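# Insert a grey peg into the held sulfur ball

## Task

Take one of the grey pegs lying on the table and push it fully into an open hole of the yellow sulfur ball held by the other gripper, until the peg locks in place.

## Robot and tools

Robot: two six-joint arms, left_arm and right_arm, each ending in a two-finger gripper. Joints from base outward: waist, shoulder, elbow (straight at 0, range -2.792 to 2.792 rad), forearm roll, wrist pitch, wrist roll (others -6.283 to 6.283 rad). Contact torque limits in N m: waist 302, shoulder 302, elbow 142, the three wrist joints 40 each; a held object's weight counts. One gripper holds the yellow ball; the other should pick up a grey peg and insert it.

Frames: the scene frame has its origin at table-top height midway between the nominal bases, +z up, +x out over the table, left_arm toward +y. Real bases: left_arm at (+0.015, +0.482, 0) m, right_arm at (-0.062, -0.634, 0) m, both turned very slightly about z. Every hand pose, velocity, target and wrist-camera pose is in that arm's own base frame; head cameras and the table use the scene frame. Gripper axes: fingers point along +z, close along x; a block juts about 10 cm toward -y. end_effector_position is the point between the pads; fingertips extend 17.5 mm past it. Reported poses can be off by a few cm, more at long reach.

execute_actions(actions, cameras): actions is a list of actions; each action is up to 15 rows, one per 1/30 s step, with a short table repeating its last row. Each row is one flat list of 18 numbers in [-1, 1] covering both arms: left dx, dy, dz, rx, ry, rz, gripper position, force_limit, speed, then the same nine for the right. The six pose numbers are an offset from that arm's Hand target as it stood when the action began (not from the previous row), along the arm's base axes; 1.0 equals 0.6 m or 180 degrees, rx ry rz form one rotation vector about the Hand target's position. Offsets accumulate across actions. All zeros re-requests the current Hand target. Gripper position is absolute: +1 fully open (50 mm), about -0.65 pads touching, -1 to grip. force_limit: -1 about 20 N, 0 about 102 N, +1 about 185 N per pad. speed: -1 20 mm/s, 0 85, +1 150. Both start at +1. Always resend an untouched gripper's last three numbers; 0 is a real command. cameras: names, ["all"], or []; default shows images only for an empty actions list.

move(target, speed, blend, stop_force, zero, blocking, cameras): target is one 18-number row (same layout and offset meaning as above, counted from the Hand targets), or up to 15 such rows, each still counted from the same starting Hand targets. Paths are straight lines; no obstacle avoidance. speed in m/s, 0.002 to 2, default 0.25 (turns up to twice that in rad/s), one value or one per target. blend in m rounds corners of a list; 0 stops at each. stop_force in N, 10 to 80, one value for both arms: an arm's path ends when push against its travel exceeds it; use it only very slowly, not while the gripper rotates, and omit it when backing off a contact. zero (with stop_force) re-zeros the force estimate first (default true). blocking=false returns after about 0.5 s while the move continues; not allowed with stop_force. Keep finger numbers identical in all rows of a list. Avoid paths near an arm's own base. The result adds a move: line, e.g. done, off_target, moving, held, fault, plus limits such as paced or held.

wait(seconds 0 to 10), stop() brakes a running move, zoom_image(camera, region [x0,y0,x1,y1] pixels, at most 504 by 504) on cam_head_left, cam_head_right, cam_left_wrist or cam_right_wrist (all 672x504), clear_fault(arm) for a reported torque or force fault, finished_scene(scene: the current scene number) once the peg is locked.

Results: per arm, end_effector_position (m), quat_wxyz, velocities, Hand target (next offsets count from it), joint positions and torques, external joint torques, flange force along gripper axes (includes held weight, noisy), Tool commands. object_status: 0 moving, 1 stopped while opening, 2 stopped while closing (a grip), 3 reached position or pads met (likely nothing held). Opening in mm is about (250 - position_measured) x 0.202. A grip is confirmed by status 2. Fingers only take new force or speed after a position change of at least 0.01. MOTOR HOT warns of an upcoming brake stop.

Control notes: each step the commanded pose is clipped to 70 mm and 16 degrees from the measured pose; grippers often settle short, so resend the gap as an offset. To stop pressing, command the target back beyond the gripper.

Avoid: dropping the ball or peg, releasing moving parts, anything falling off the table or left off it, fast impacts, and pressing past firm contact (the arms are stiff; 144 N external force or a joint limit triggers a fault stop). Never let the grippers or arms squeeze or hit each other; the clearance check does not cover fingers. Insert slowly with a small stop_force, and keep the peg centred between the pads.

Each tool is called after "Request:" by a JSON object that holds its "method" and its "body", one argument or row to a line.

## Session

Request:
{"method": "execute_actions", "body": {
  "actions": []
}}

Scene clock: 0.00 s.
left_arm: end_effector_position=(+0.1753, -0.5555, +0.1827) position_measured=153 object_status=3 end_effector_quat_wxyz=(-0.001, +0.001, +0.773, -0.635) | right_arm: end_effector_position=(+0.6500, +0.0000, +0.3532) position_measured=3 object_status=3 end_effector_quat_wxyz=(+0.000, +0.707, +0.707, +0.000)
Joint positions: left_arm=[-1.101 0.194 2.579 -2.603 1.052 -0.19] | right_arm=[-0.053 0.167 1.62 0 1.354 -0.053]
Joint velocities: within noise
Joint torques (N m): no reading
External joint torques (N m): no reading
Flange force (N): no reading
Hand target: left_arm +0.1753, -0.5555, +0.1827; -0.001, +0.001, +0.773, -0.635 | right_arm +0.6500, +0.0000, +0.3532; +0.000, +0.707, +0.707, +0.000
Tool commands: left_gripper/position=-0.192157 left_gripper/force_limit=+1.0 left_gripper/speed=+1.0 right_gripper/position=+1.0 right_gripper/force_limit=+1.0 right_gripper/speed=+1.0

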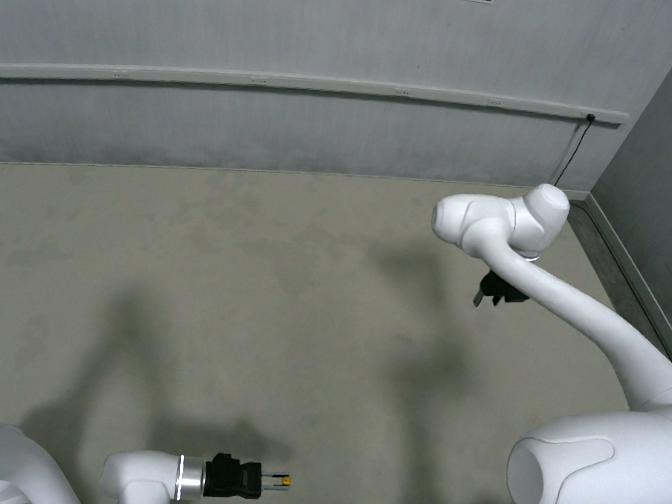

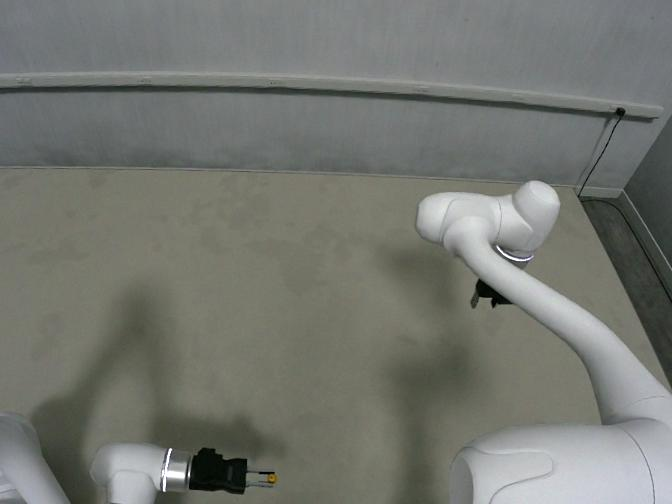

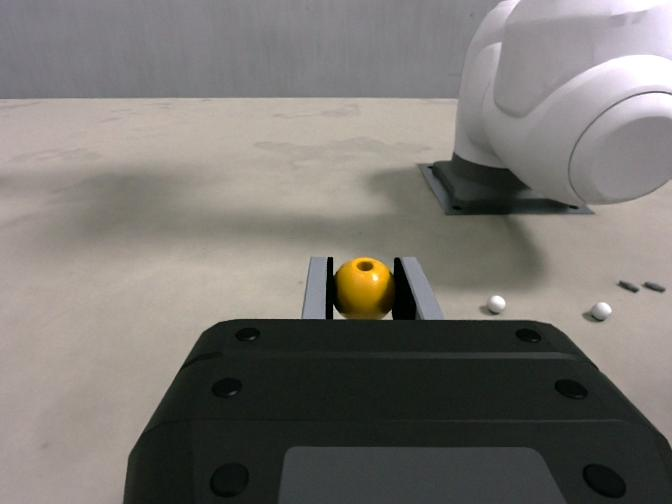

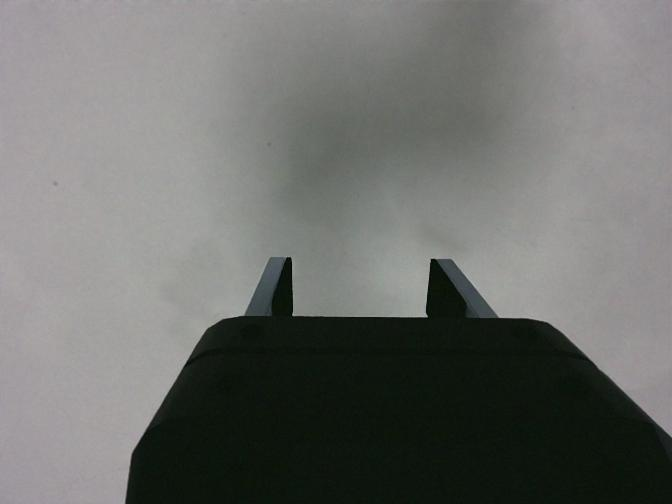

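Request:
{"method": "zoom_image", "body": {
  "camera": "cam_left_wrist",
  "region": [472, 250, 672, 350]
}}

Request:
{"method": "zoom_image", "body": {
  "camera": "cam_left_wrist",
  "region": [296, 240, 436, 330]
}}

Request:
{"method": "zoom_image", "body": {
  "camera": "cam_head_left",
  "region": [200, 430, 340, 504]
}}

Request:
{"method": "zoom_image", "body": {
  "camera": "cam_head_right",
  "region": [200, 430, 340, 504]
}}

Scaled by 2.520 from the camera's 672x504 image, which has a finer 960x720 frame.

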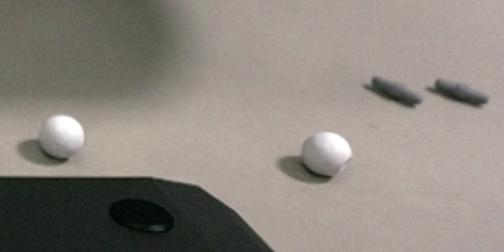

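Scaled by 3.600 from the camera's 672x504 image, which has a finer 960x720 frame.

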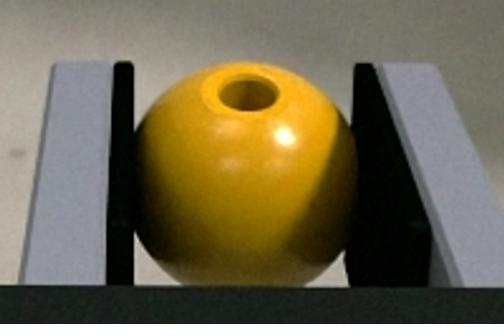

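Scaled by 3.600 from the camera's 672x504 image, which has a finer 960x720 frame.

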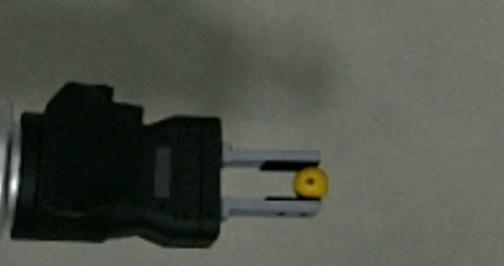

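Scaled by 3.600 from the camera's 672x504 image, which has a finer 960x720 frame.

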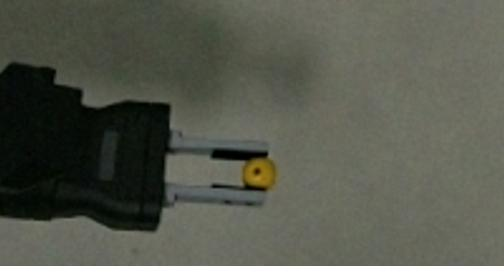

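Request:
{"method": "move", "body": {
  "target": [
    [0,0,0,0,0,0,-1,1,1,-0.383,0.417,0,0,0,0.17,1,1,1],
    [0,0,0,0,0,0,-1,1,1,-0.75,0.55,-0.05,0,0,0.417,1,1,1]
  ],
  "blend": [0.06,0],
  "cameras": ["all"]
}}

Scene clock: 9.43 s.
left_arm: end_effector_position=(+0.1753, -0.5555, +0.1827) position_measured=153 object_status=2 end_effector_quat_wxyz=(-0.001, +0.001, +0.773, -0.635) | right_arm: end_effector_position=(+0.2001, +0.3300, +0.3232) position_measured=3 object_status=3 end_effector_quat_wxyz=(+0.000, +0.130, +0.992, +0.000)
Joint positions: left_arm=[-1.101 0.194 2.579 -2.603 1.052 -0.19] | right_arm=[0.936 -0.256 2.078 0 1.32 -0.374]
Joint torques (N m): left_arm=[-1.8 -34.07 -14.49 -2.15 3.1 0.11] | right_arm=[0.34 -9.7 -42.28 4.34 0.3 -0.17]
External joint torques (N m): left_arm=[1.71 -2.52 -1.67 0.34 -0.16 -0.11] | right_arm=[-0.45 -5.79 0.11 -0.16 -0.23 0.17]
Flange force (N): left_arm=[-6.0 -8.2 -4.3] | right_arm=[2.2 -10.3 -2.0]
Hand target: left_arm +0.1753, -0.5555, +0.1827; -0.001, +0.001, +0.773, -0.635 | right_arm +0.2000, +0.3300, +0.3232; +0.000, +0.130, +0.992, +0.000
Off the commanded pose: left_arm 0.000 m, 0 deg | right_arm 0.000 m, 0 deg.
move: done; blend cut to 0 m at target 1
camera_calibration:
cam_right_wrist: T_world_to_cam=[[-0.970518, 0.240923, 0.00712834, 0.12296], [0.229945, 0.916621, 0.327002, -0.431575], [0.0722484, 0.319001, -0.944997, 0.313522], [0, 0, 0, 1]] pos_world=[0.195923, 0.265953, 0.436527]

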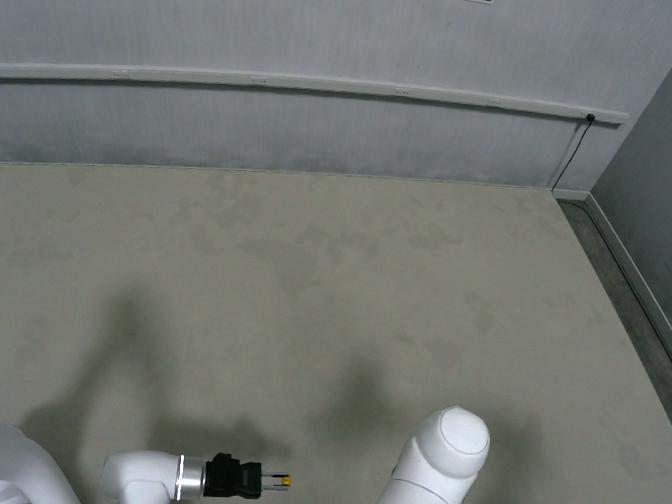

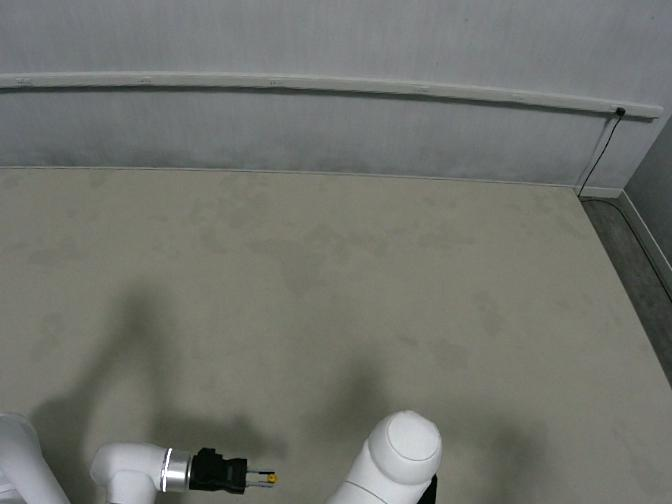

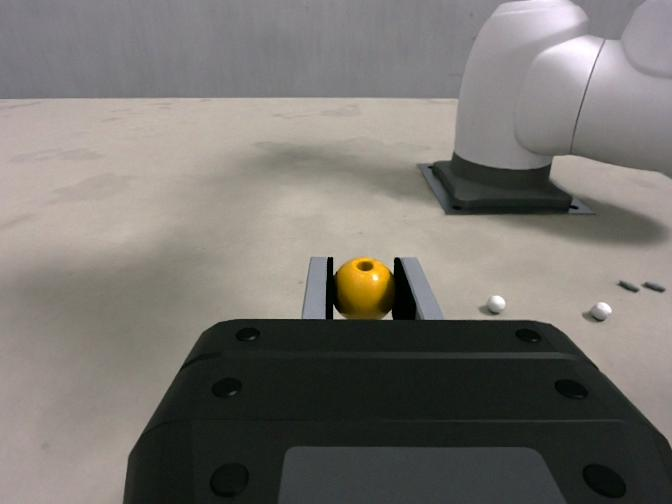

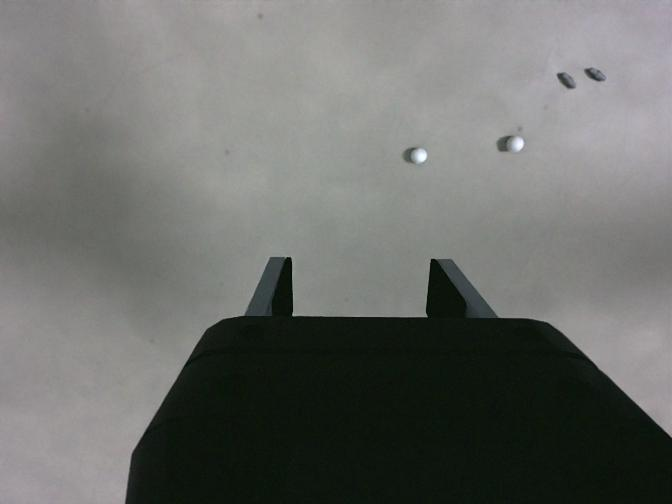

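Request:
{"method": "zoom_image", "body": {
  "camera": "cam_right_wrist",
  "region": [532, 40, 632, 115]
}}

Scaled by 5.040 from the camera's 672x504 image, which has a finer 960x720 frame.

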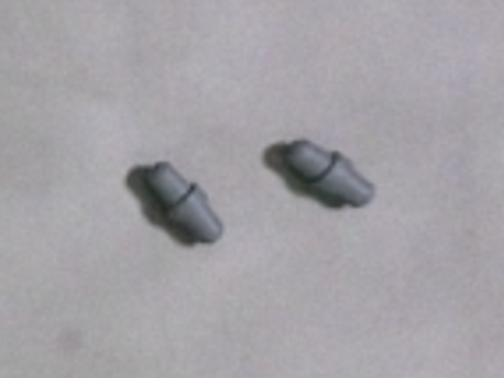

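Request:
{"method": "move", "body": {
  "target": [0,0,0,0,0,0,-1,1,1,-0.4233,-0.0417,-0.2887,0,0,0.275,1,1,1],
  "cameras": ["cam_right_wrist","cam_left_wrist"]
}}

Request:
{"method": "zoom_image", "body": {
  "camera": "cam_right_wrist",
  "region": [240, 120, 460, 320]
}}

Scene clock: 16.40 s.
left_arm: end_effector_position=(+0.1753, -0.5555, +0.1827) position_measured=153 object_status=2 end_effector_quat_wxyz=(-0.001, +0.001, +0.773, -0.635) | right_arm: end_effector_position=(-0.0539, +0.3050, +0.1500) position_measured=3 object_status=3 end_effector_quat_wxyz=(+0.000, -0.297, +0.955, +0.000)
Joint positions: left_arm=[-1.101 0.194 2.579 -2.603 1.052 -0.19] | right_arm=[1.634 -0.254 2.417 0 0.978 -0.54]
Joint torques (N m): left_arm=[-1.79 -34.24 -14.38 -2.17 3.08 0.1] | right_arm=[-0.78 -3.86 -36.48 3.75 0.27 -0.12]
External joint torques (N m): left_arm=[1.79 -2.35 -1.96 0.34 -0.13 -0.09] | right_arm=[0.8 -5.75 0.46 -0.19 -0.21 0.12]
Flange force (N): left_arm=[-6.6 -7.8 -3.8] | right_arm=[7.6 -9.5 -6.7]
Hand target: left_arm +0.1753, -0.5555, +0.1827; -0.001, +0.001, +0.773, -0.635 | right_arm -0.0540, +0.3050, +0.1499; +0.000, -0.297, +0.955, +0.000
Off the commanded pose: left_arm 0.000 m, 0 deg | right_arm 0.000 m, 0 deg.
move: done
camera_calibration:
cam_right_wrist: T_world_to_cam=[[-0.813444, -0.581599, 0.00713792, 0.142992], [-0.547732, 0.77009, 0.327034, -0.290848], [-0.1957, 0.262114, -0.944986, 0.179083], [0, 0, 0, 1]] pos_world=[-0.00794404, 0.260203, 0.263327]
Images, in order (width x height): cam_left_wrist 672x504, cam_right_wrist 672x504.

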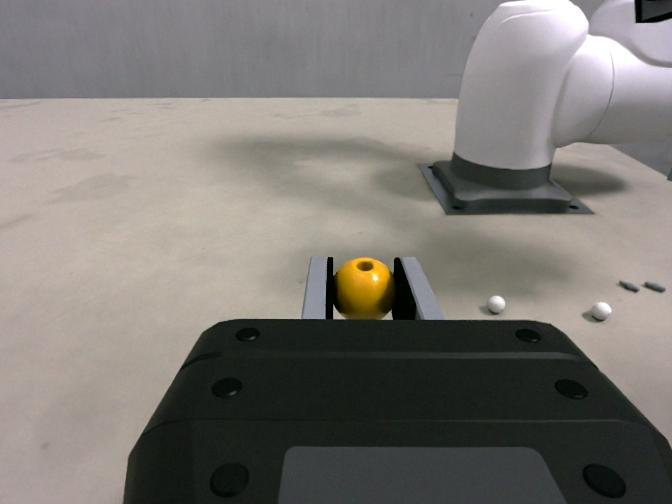

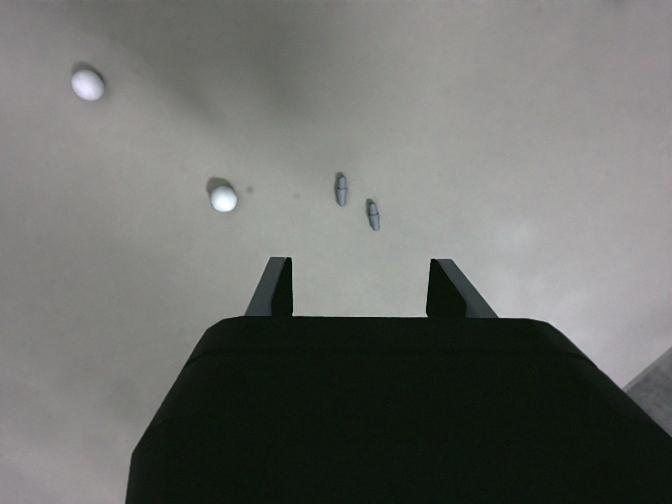

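Scaled by 2.291 from the camera's 672x504 image, which has a finer 960x720 frame.

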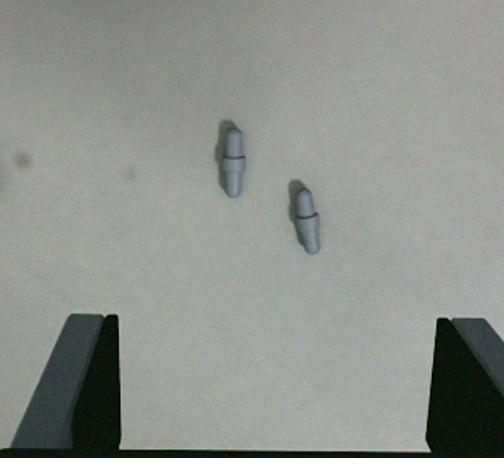

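Request:
{"method": "move", "body": {
  "target": [0,0,0,0,0,0,-1,1,1,0,0,-0.1167,0,0,0,1,1,1],
  "cameras": ["cam_right_wrist","cam_left_wrist"]
}}

Request:
{"method": "zoom_image", "body": {
  "camera": "cam_right_wrist",
  "region": [240, 120, 460, 320]
}}

Request:
{"method": "zoom_image", "body": {
  "camera": "cam_left_wrist",
  "region": [552, 200, 672, 320]
}}

Scene clock: 19.00 s.
left_arm: end_effector_position=(+0.1753, -0.5555, +0.1827) position_measured=153 object_status=2 end_effector_quat_wxyz=(-0.001, +0.001, +0.773, -0.635) | right_arm: end_effector_position=(-0.0539, +0.3050, +0.0800) position_measured=3 object_status=3 end_effector_quat_wxyz=(+0.000, -0.297, +0.955, +0.000)
Joint positions: left_arm=[-1.101 0.194 2.579 -2.603 1.052 -0.19] | right_arm=[1.634 -0.141 2.498 0 0.784 -0.54]
Joint torques (N m): left_arm=[-1.86 -34.31 -14.28 -2.13 3.09 0.09] | right_arm=[0.59 -10.34 -31.11 3.27 0.48 -0.14]
External joint torques (N m): left_arm=[1.84 -2.53 -1.95 0.31 -0.14 -0.09] | right_arm=[-0.55 -5.58 0.41 -0.23 -0.42 0.14]
Flange force (N): left_arm=[-6.5 -8.3 -4.1] | right_arm=[3.5 -10.8 -9.0]
Hand target: left_arm +0.1753, -0.5555, +0.1827; -0.001, +0.001, +0.773, -0.635 | right_arm -0.0540, +0.3050, +0.0799; +0.000, -0.297, +0.955, +0.000
Off the commanded pose: left_arm 0.000 m, 0 deg | right_arm 0.000 m, 0 deg.
move: done
camera_calibration:
cam_left_wrist: T_world_to_cam=[[-0.999927, 0.000654424, 0.0121001, 0.183437], [-0.0100671, 0.51093, -0.859563, 0.460418], [-0.0067448, -0.859622, -0.510886, -0.251125], [0, 0, 0, 1]] pos_world=[0.186365, -0.451234, 0.265243]
cam_right_wrist: T_world_to_cam=[[-0.81346, -0.581578, 0.00706114, 0.143501], [-0.547742, 0.770104, 0.326982, -0.267949], [-0.195604, 0.26212, -0.945004, 0.112937], [0, 0, 0, 1]] pos_world=[-0.00794378, 0.260203, 0.193327]
Images, in order (width x height): cam_left_wrist 672x504, cam_right_wrist 672x504.

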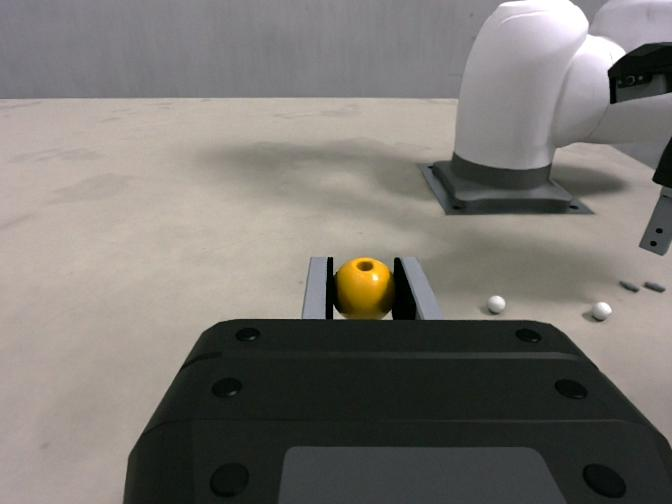

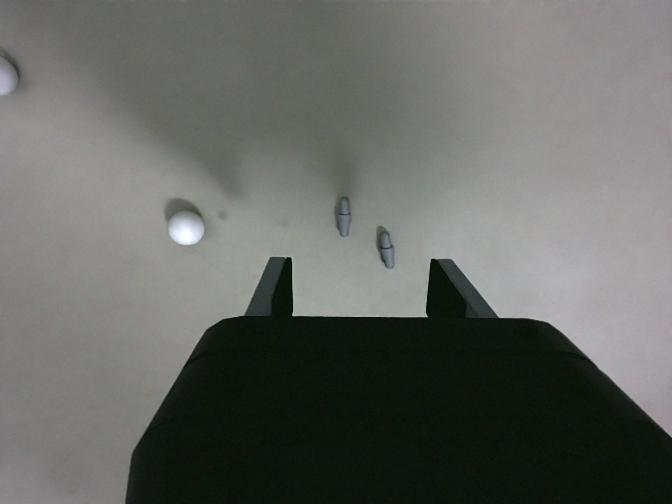

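Scaled by 2.291 from the camera's 672x504 image, which has a finer 960x720 frame.

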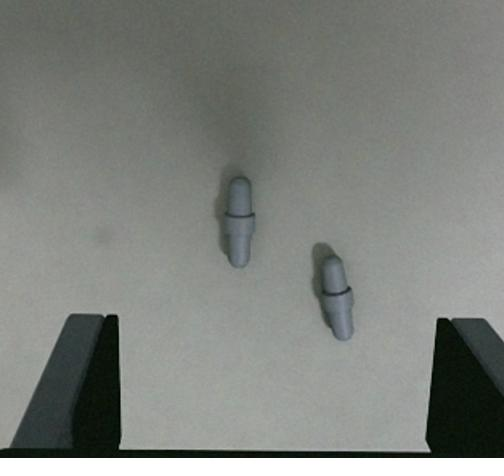

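Scaled by 4.200 from the camera's 672x504 image, which has a finer 960x720 frame.

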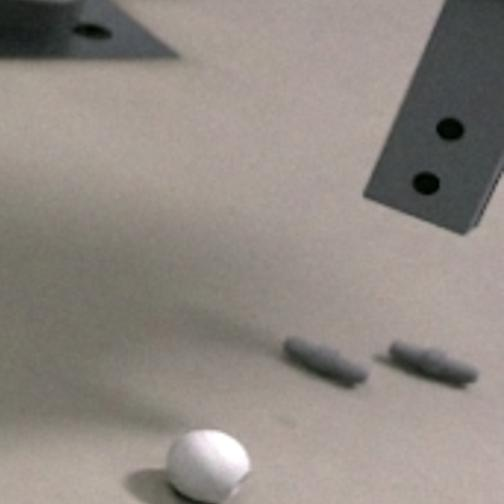

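Request:
{"method": "move", "body": {
  "target": [
    [0,0,0,0,0,0,-1,1,1,0.0307,-0.0305,0,0,0,0,1,1,1],
    [0,0,0,0,0,0,-1,1,1,0.0307,-0.0305,-0.06,0,0,0,1,1,1]
  ],
  "cameras": ["cam_right_wrist","cam_left_wrist"],
  "blend": 0.01
}}

Request:
{"method": "zoom_image", "body": {
  "camera": "cam_right_wrist",
  "region": [240, 170, 460, 330]
}}

Request:
{"method": "zoom_image", "body": {
  "camera": "cam_left_wrist",
  "region": [572, 230, 672, 310]
}}

Scene clock: 23.47 s.
left_arm: end_effector_position=(+0.1753, -0.5555, +0.1827) position_measured=153 object_status=2 end_effector_quat_wxyz=(-0.001, +0.001, +0.773, -0.635) | right_arm: end_effector_position=(-0.0355, +0.2867, +0.0440) position_measured=3 object_status=3 end_effector_quat_wxyz=(+0.000, -0.297, +0.955, +0.000)
Joint positions: left_arm=[-1.101 0.194 2.579 -2.603 1.052 -0.19] | right_arm=[1.574 -0.105 2.566 0 0.68 -0.6]
Joint torques (N m): left_arm=[-1.86 -34.55 -14.23 -2.17 3.14 0.04] | right_arm=[0.39 -10.93 -27.73 2.88 0.33 -0.15]
External joint torques (N m): left_arm=[1.9 -2.05 -2.12 0.33 -0.2 -0.04] | right_arm=[-0.36 -5.69 0.4 -0.18 -0.27 0.15]
Flange force (N): left_arm=[-7.1 -7.2 -3.3] | right_arm=[4.6 -10.3 -11.8]
Hand target: left_arm +0.1753, -0.5555, +0.1827; -0.001, +0.001, +0.773, -0.635 | right_arm -0.0355, +0.2867, +0.0439; +0.000, -0.297, +0.955, +0.000
Off the commanded pose: left_arm 0.000 m, 0 deg | right_arm 0.000 m, 0 deg.
move: done
camera_calibration:
cam_left_wrist: T_world_to_cam=[[-0.999927, 0.000654424, 0.0121001, 0.183437], [-0.0100671, 0.51093, -0.859563, 0.460418], [-0.0067448, -0.859622, -0.510886, -0.251125], [0, 0, 0, 1]] pos_world=[0.186365, -0.451234, 0.265243]
cam_right_wrist: T_world_to_cam=[[-0.813444, -0.581599, 0.00713792, 0.148073], [-0.547732, 0.77009, 0.327034, -0.232011], [-0.1957, 0.262114, -0.944986, 0.0873119], [0, 0, 0, 1]] pos_world=[0.010456, 0.241903, 0.157327]
Images, in order (width x height): cam_left_wrist 672x504, cam_right_wrist 672x504.

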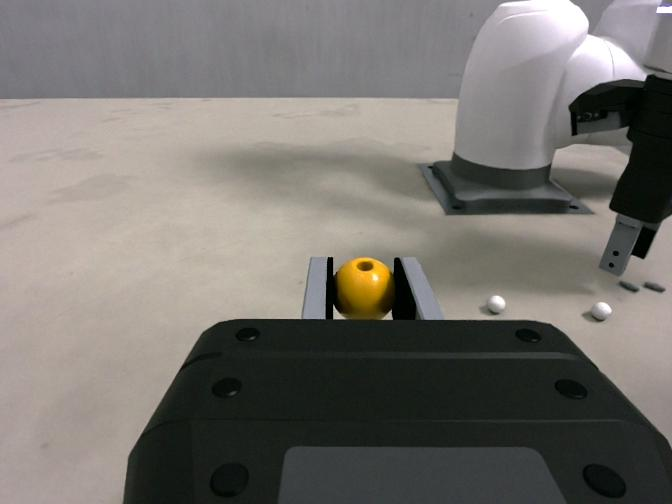

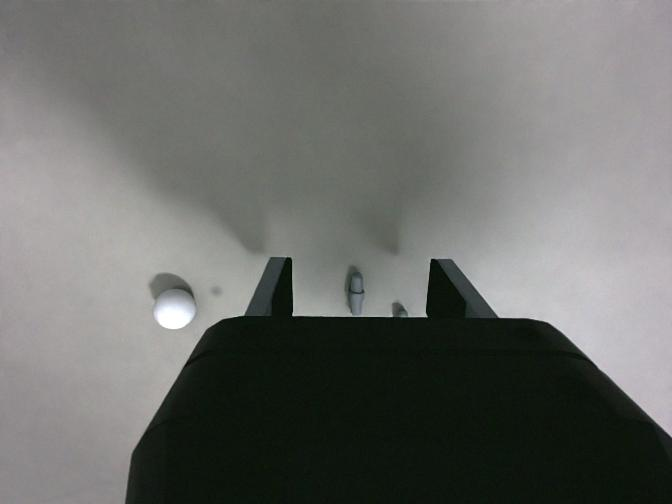

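Scaled by 2.291 from the camera's 672x504 image, which has a finer 960x720 frame.

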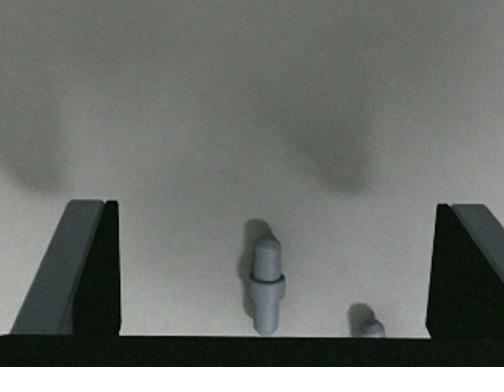

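Scaled by 5.040 from the camera's 672x504 image, which has a finer 960x720 frame.

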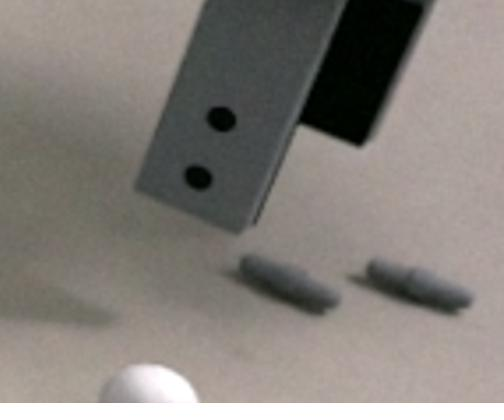

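Request:
{"method": "move", "body": {
  "target": [0,0,0,0,0,0,-1,1,1,0,0,-0.0398,0,0,0,1,1,1],
  "cameras": ["cam_right_wrist","cam_left_wrist"],
  "speed": 0.03,
  "stop_force": 15
}}

Request:
{"method": "zoom_image", "body": {
  "camera": "cam_right_wrist",
  "region": [240, 170, 460, 330]
}}

Request:
{"method": "zoom_image", "body": {
  "camera": "cam_left_wrist",
  "region": [572, 230, 672, 310]
}}

Scene clock: 26.43 s.
left_arm: end_effector_position=(+0.1753, -0.5555, +0.1827) position_measured=153 object_status=2 end_effector_quat_wxyz=(-0.001, +0.001, +0.773, -0.635) | right_arm: end_effector_position=(-0.0355, +0.2867, +0.0200) position_measured=3 object_status=3 end_effector_quat_wxyz=(+0.000, -0.297, +0.955, +0.000)
Joint positions: left_arm=[-1.101 0.194 2.579 -2.603 1.052 -0.19] | right_arm=[1.574 -0.047 2.588 0 0.6 -0.6]
Joint torques (N m): left_arm=[-1.51 -33.81 -14.4 -2.17 3.07 0.09] | right_arm=[0.21 -13.77 -25.26 2.65 0.3 -0.13]
External joint torques (N m): left_arm=[1.59 -3.06 -1.88 0.33 -0.11 -0.09] | right_arm=[-0.17 -5.98 0.67 -0.22 -0.25 0.13]
Flange force (N): left_arm=[-5.5 -9.6 -4.7] | right_arm=[5.2 -10.2 -13.7]
Hand target: left_arm +0.1753, -0.5555, +0.1827; -0.001, +0.001, +0.773, -0.635 | right_arm -0.0355, +0.2867, +0.0200; +0.000, -0.297, +0.955, +0.000
Off the commanded pose: left_arm 0.000 m, 0 deg | right_arm 0.000 m, 0 deg.
move: done
camera_calibration:
cam_left_wrist: T_world_to_cam=[[-0.999927, 0.000654424, 0.0121001, 0.183437], [-0.0100671, 0.51093, -0.859563, 0.460418], [-0.0067448, -0.859622, -0.510886, -0.251125], [0, 0, 0, 1]] pos_world=[0.186365, -0.451234, 0.265243]
cam_right_wrist: T_world_to_cam=[[-0.813444, -0.581599, 0.00713792, 0.148243], [-0.547732, 0.77009, 0.327034, -0.224195], [-0.1957, 0.262114, -0.944986, 0.0647267], [0, 0, 0, 1]] pos_world=[0.010456, 0.241903, 0.133427]
Images, in order (width x height): cam_left_wrist 672x504, cam_right_wrist 672x504.

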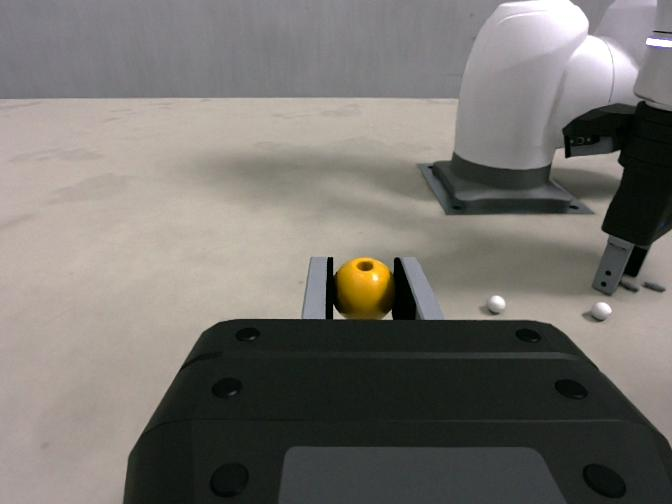

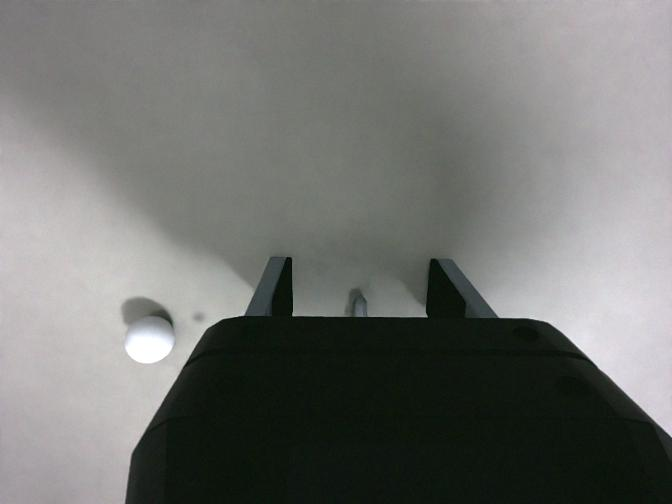

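Scaled by 2.291 from the camera's 672x504 image, which has a finer 960x720 frame.

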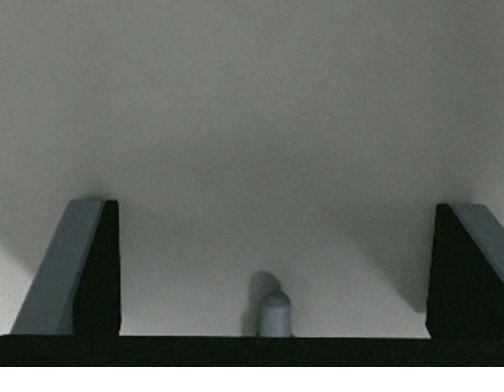

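Scaled by 5.040 from the camera's 672x504 image, which has a finer 960x720 frame.

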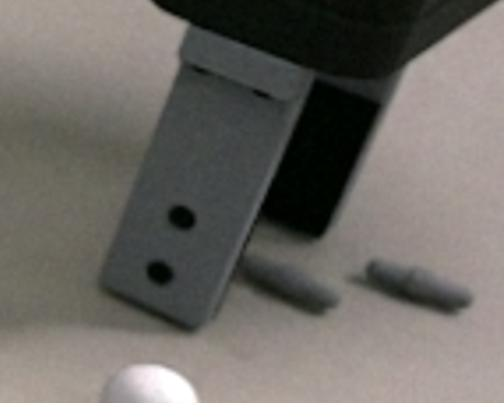

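Request:
{"method": "move", "body": {
  "target": [0,0,0,0,0,0,-1,1,1,0,0,0,0,0,0,-1,0,-0.7],
  "cameras": ["cam_right_wrist","cam_left_wrist"]
}}

Request:
{"method": "zoom_image", "body": {
  "camera": "cam_right_wrist",
  "region": [240, 170, 460, 330]
}}

Request:
{"method": "zoom_image", "body": {
  "camera": "cam_left_wrist",
  "region": [572, 230, 672, 310]
}}

Scene clock: 28.27 s.
left_arm: end_effector_position=(+0.1753, -0.5555, +0.1827) position_measured=153 object_status=2 end_effector_quat_wxyz=(-0.001, +0.001, +0.773, -0.635) | right_arm: end_effector_position=(-0.0355, +0.2867, +0.0200) position_measured=239 object_status=2 end_effector_quat_wxyz=(+0.000, -0.297, +0.955, +0.000)
Joint positions: left_arm=[-1.101 0.194 2.579 -2.603 1.052 -0.19] | right_arm=[1.574 -0.047 2.588 0 0.6 -0.6]
Joint torques (N m): left_arm=[-1.69 -34.1 -14.39 -2.15 3.14 0.07] | right_arm=[0.31 -14.48 -25.08 2.66 0.26 -0.12]
External joint torques (N m): left_arm=[1.63 -2.45 -1.83 0.33 -0.2 -0.07] | right_arm=[-0.22 -5.08 0.58 -0.23 -0.21 0.12]
Flange force (N): left_arm=[-5.9 -8.2 -3.9] | right_arm=[4.2 -8.9 -11.6]
Hand target: left_arm +0.1753, -0.5555, +0.1827; -0.001, +0.001, +0.773, -0.635 | right_arm -0.0355, +0.2867, +0.0200; +0.000, -0.297, +0.955, +0.000
Off the commanded pose: left_arm 0.000 m, 0 deg | right_arm 0.000 m, 0 deg.
move: done
camera_calibration:
cam_left_wrist: T_world_to_cam=[[-0.999927, 0.000654424, 0.0121001, 0.183437], [-0.0100671, 0.51093, -0.859563, 0.460418], [-0.0067448, -0.859622, -0.510886, -0.251125], [0, 0, 0, 1]] pos_world=[0.186365, -0.451234, 0.265243]
cam_right_wrist: T_world_to_cam=[[-0.813444, -0.581599, 0.00713792, 0.148243], [-0.547732, 0.77009, 0.327034, -0.224195], [-0.1957, 0.262114, -0.944986, 0.0647267], [0, 0, 0, 1]] pos_world=[0.010456, 0.241903, 0.133427]
Images, in order (width x height): cam_left_wrist 672x504, cam_right_wrist 672x504.

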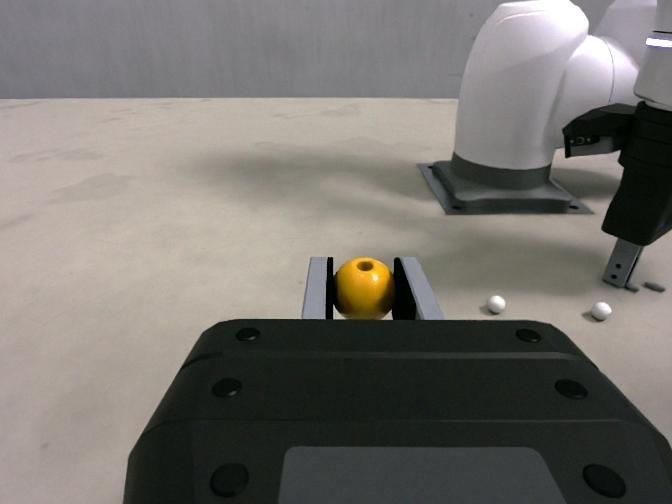

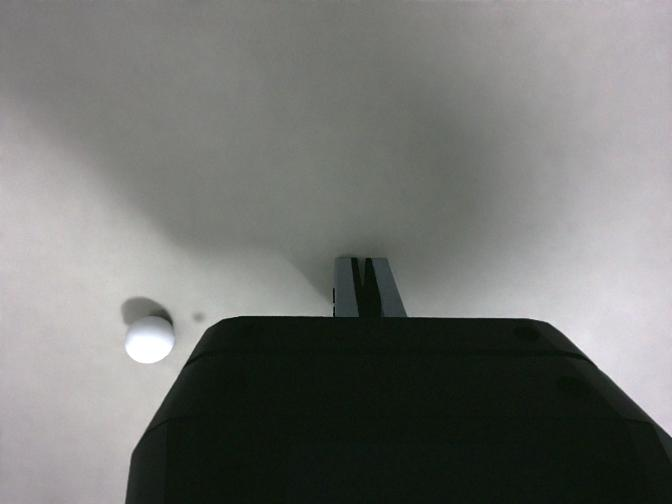

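Scaled by 2.291 from the camera's 672x504 image, which has a finer 960x720 frame.

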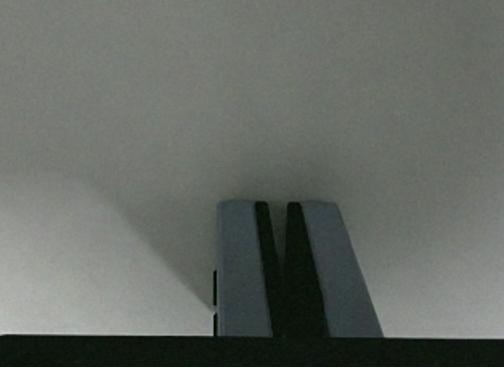

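Scaled by 5.040 from the camera's 672x504 image, which has a finer 960x720 frame.

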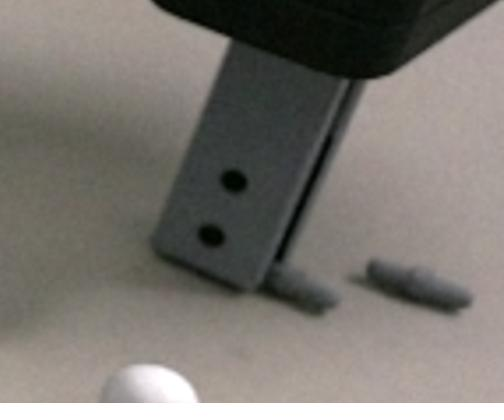

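Request:
{"method": "move", "body": {
  "target": [0,0,0,0,0,0,-1,1,1,0,0,0.1,0,0,0,-1,0,-0.7],
  "cameras": ["cam_right_wrist","cam_left_wrist"],
  "speed": 0.1
}}

Request:
{"method": "zoom_image", "body": {
  "camera": "cam_left_wrist",
  "region": [572, 200, 672, 300]
}}

Request:
{"method": "zoom_image", "body": {
  "camera": "cam_right_wrist",
  "region": [300, 200, 430, 320]
}}

Scene clock: 30.63 s.
left_arm: end_effector_position=(+0.1753, -0.5555, +0.1827) position_measured=153 object_status=2 end_effector_quat_wxyz=(-0.001, +0.001, +0.773, -0.635) | right_arm: end_effector_position=(-0.0356, +0.2867, +0.0800) position_measured=239 object_status=2 end_effector_quat_wxyz=(+0.000, -0.297, +0.955, +0.000)
Joint positions: left_arm=[-1.101 0.194 2.579 -2.603 1.052 -0.19] | right_arm=[1.575 -0.181 2.529 0 0.794 -0.599]
Joint torques (N m): left_arm=[-1.54 -34.34 -14.43 -2.13 3.11 0.09] | right_arm=[0.46 -5.84 -31.62 3.3 0.25 -0.15]
External joint torques (N m): left_arm=[1.57 -2.35 -1.86 0.29 -0.16 -0.09] | right_arm=[-0.42 -6.39 0.57 -0.23 -0.2 0.15]
Flange force (N): left_arm=[-5.7 -7.9 -3.6] | right_arm=[5.5 -12.6 -11.3]
Hand target: left_arm +0.1753, -0.5555, +0.1827; -0.001, +0.001, +0.773, -0.635 | right_arm -0.0355, +0.2867, +0.0800; +0.000, -0.297, +0.955, +0.000
Off the commanded pose: left_arm 0.000 m, 0 deg | right_arm 0.000 m, 0 deg.
move: done
camera_calibration:
cam_right_wrist: T_world_to_cam=[[-0.813444, -0.581599, 0.00713792, 0.147816], [-0.547732, 0.77009, 0.327034, -0.243784], [-0.1957, 0.262114, -0.944986, 0.121331], [0, 0, 0, 1]] pos_world=[0.010456, 0.241903, 0.193327]
Images, in order (width x height): cam_left_wrist 672x504, cam_right_wrist 672x504.

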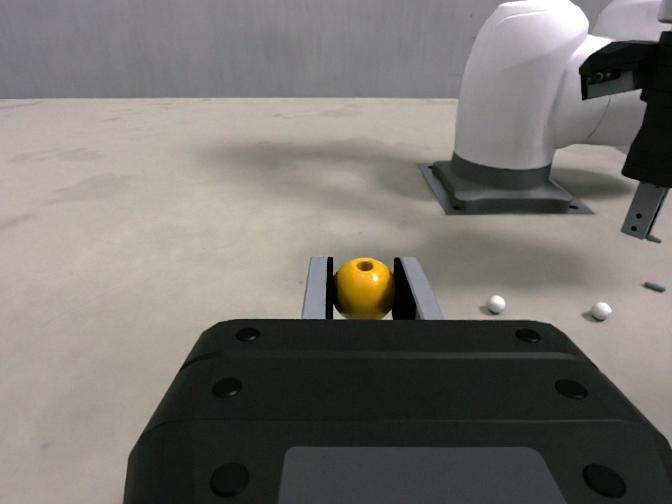

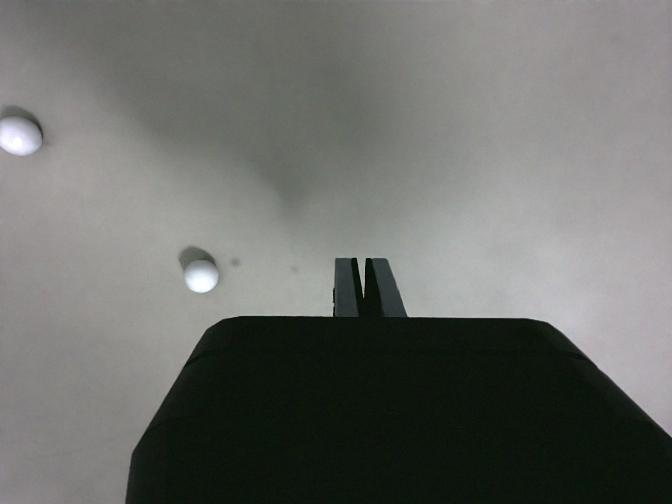

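Scaled by 5.040 from the camera's 672x504 image, which has a finer 960x720 frame.

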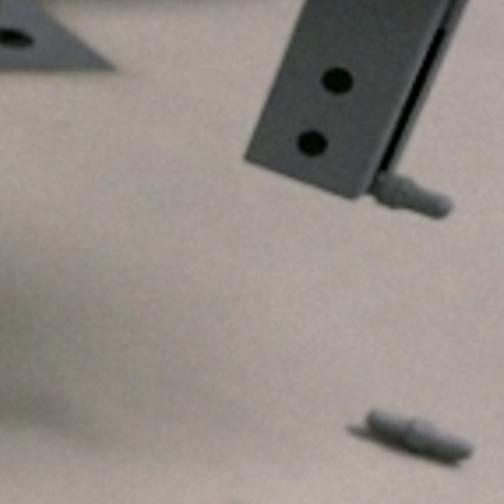

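Scaled by 3.877 from the camera's 672x504 image, which has a finer 960x720 frame.

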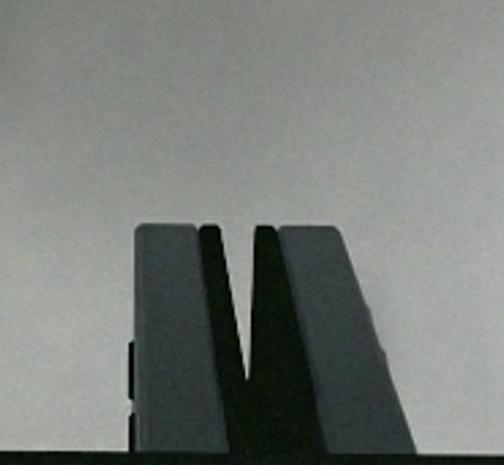

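Request:
{"method": "move", "body": {
  "target": [
    [0,0,0,0,0,0,-1,1,1,0.05,0.05,0.25,0,0,0.08,-1,0,-0.7],
    [0,0,0,0,0,0,-1,1,1,0.4258,0.2222,0.3667,0,0,0.808,-1,0,-0.7]
  ],
  "cameras": ["all"],
  "speed": 0.4,
  "blend": 0.05
}}

Scene clock: 36.83 s.
left_arm: end_effector_position=(+0.1753, -0.5555, +0.1827) position_measured=153 object_status=2 end_effector_quat_wxyz=(-0.001, +0.001, +0.773, -0.635) | right_arm: end_effector_position=(+0.2199, +0.4200, +0.3001) position_measured=239 object_status=2 end_effector_quat_wxyz=(+0.000, +1.000, +0.000, +0.000)
Joint positions: left_arm=[-1.101 0.194 2.579 -2.603 1.052 -0.19] | right_arm=[1.016 -0.091 1.989 0 1.244 -3.697]
Joint torques (N m): left_arm=[-1.41 -34.31 -14.44 -2.12 3.13 0.13] | right_arm=[0.88 -26.37 -41.57 4.35 0.23 -0.1]
External joint torques (N m): left_arm=[1.32 -2.26 -1.83 0.3 -0.18 -0.13] | right_arm=[-0.79 -5.17 0.27 -0.2 -0.31 0.1]
Flange force (N): left_arm=[-5.1 -7.8 -3.2] | right_arm=[-2.9 8.8 -2.0]
Hand target: left_arm +0.1753, -0.5555, +0.1827; -0.001, +0.001, +0.773, -0.635 | right_arm +0.2199, +0.4200, +0.3001; +0.000, +1.000, +0.000, +0.000
Off the commanded pose: left_arm 0.000 m, 0 deg | right_arm 0.000 m, 0 deg.
move: done
camera_calibration:
cam_right_wrist: T_world_to_cam=[[0.999821, 0.0174871, 0.00717162, -0.218782], [0.0141814, -0.944922, 0.326989, 0.318256], [0.0124947, -0.326829, -0.945001, 0.545951], [0, 0, 0, 1]] pos_world=[0.207408, 0.482986, 0.413427]

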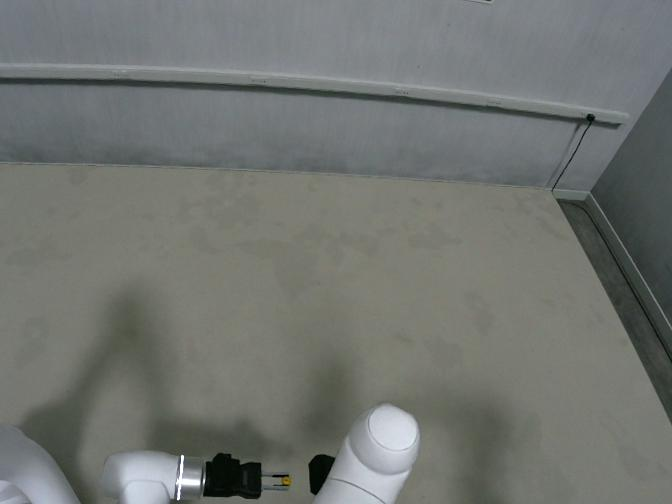

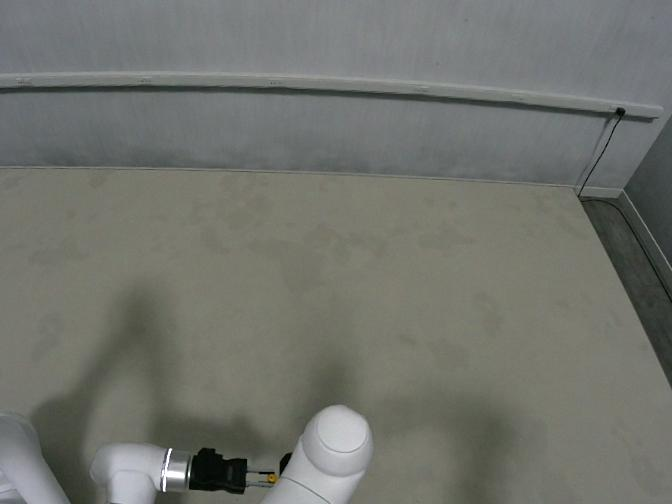

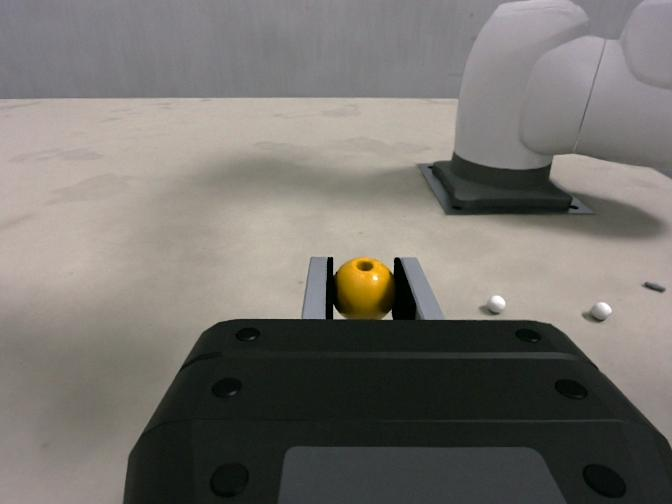

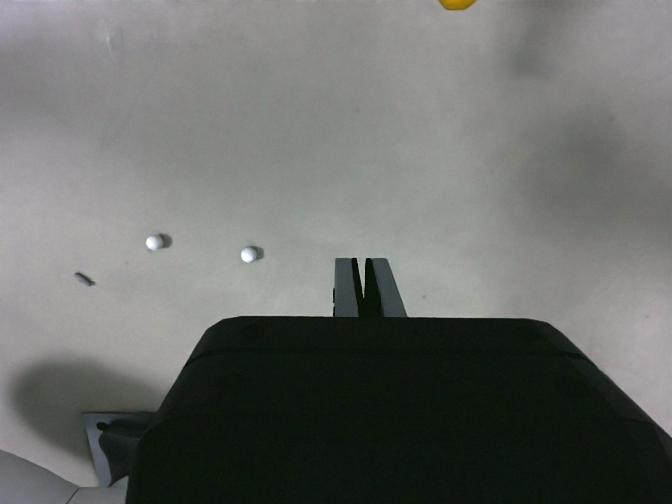

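Request:
{"method": "move", "body": {
  "target": [0,0,0,0,0,0,-1,1,1,0.087,0.033,0,0.5,0,0,-1,0,-0.7],
  "cameras": ["all"],
  "speed": 0.3
}}

Scene clock: 40.70 s.
left_arm: end_effector_position=(+0.1753, -0.5555, +0.1827) position_measured=153 object_status=2 end_effector_quat_wxyz=(-0.001, +0.001, +0.773, -0.635) | right_arm: end_effector_position=(+0.2721, +0.4398, +0.3001) position_measured=239 object_status=2 end_effector_quat_wxyz=(+0.707, -0.707, +0.000, +0.000)
Joint positions: left_arm=[-1.101 0.194 2.579 -2.603 1.052 -0.19] | right_arm=[0.39 0.015 2.562 1.905 1.366 -5.754]
Joint torques (N m): left_arm=[-1.65 -33.97 -14.22 -2.16 3.09 0.09] | right_arm=[0.62 -24.42 -28.46 1.05 3.19 -0.2]
External joint torques (N m): left_arm=[1.58 -2.61 -1.92 0.34 -0.16 -0.09] | right_arm=[-0.51 -5.12 0.56 -0.33 -0.56 0.2]
Flange force (N): left_arm=[-5.8 -8.6 -4.0] | right_arm=[-7.2 -13.7 -6.0]
Hand target: left_arm +0.1753, -0.5555, +0.1827; -0.001, +0.001, +0.773, -0.635 | right_arm +0.2721, +0.4398, +0.3001; +0.707, -0.707, +0.000, +0.000
Off the commanded pose: left_arm 0.000 m, 0 deg | right_arm 0.000 m, 0 deg.
move: done
camera_calibration:
cam_right_wrist: T_world_to_cam=[[0.99982, -0.00713693, 0.0175813, -0.263614], [0.0142806, -0.327079, -0.944889, 0.44615], [0.0124941, 0.94497, -0.326918, -0.193052], [0, 0, 0, 1]] pos_world=[0.259607, 0.326473, 0.363085]

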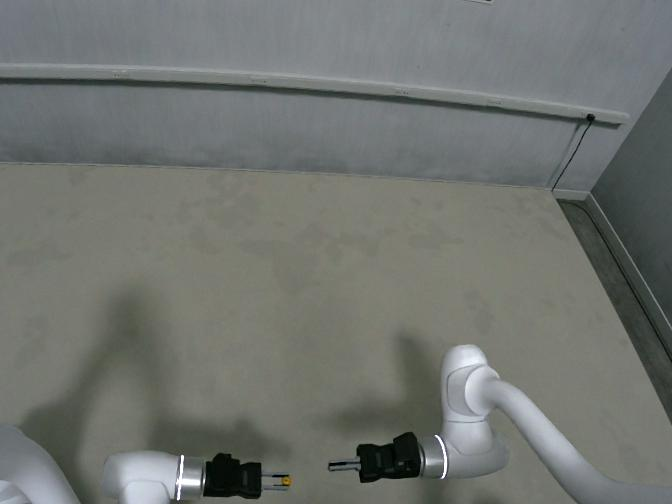

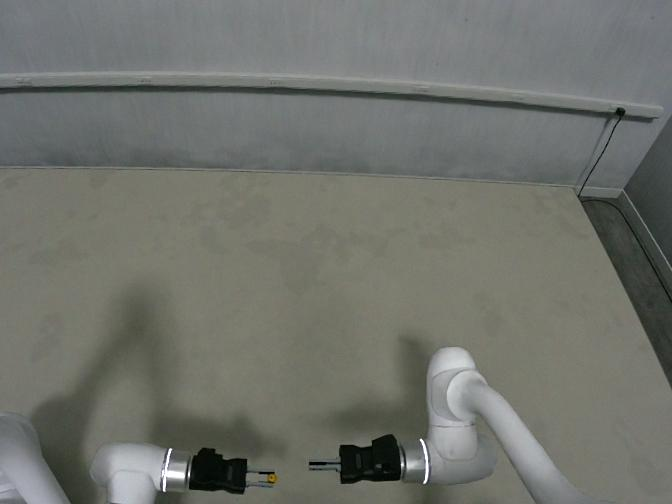

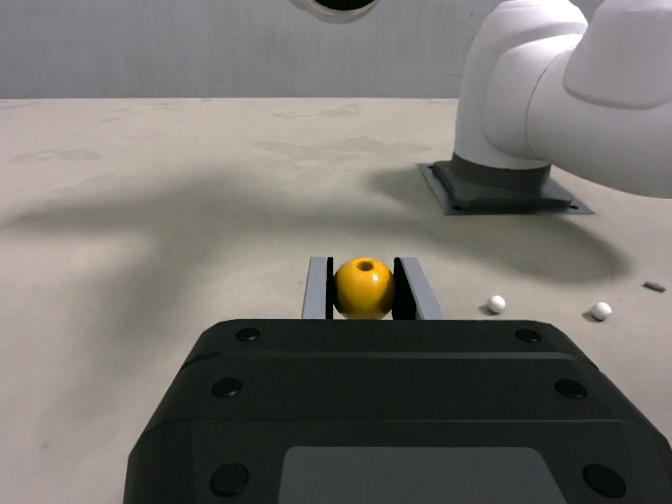

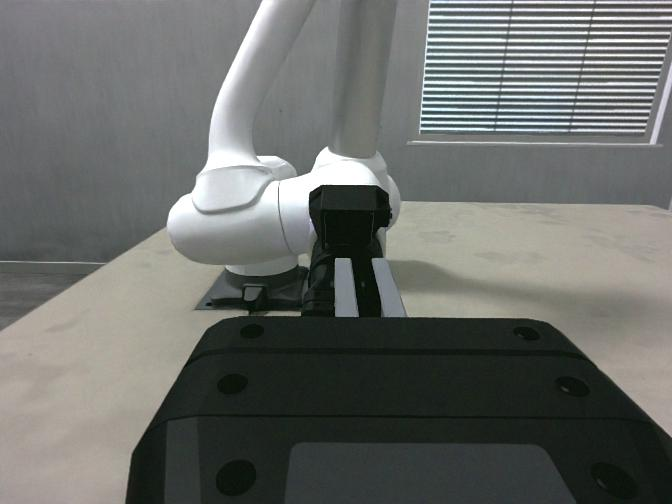

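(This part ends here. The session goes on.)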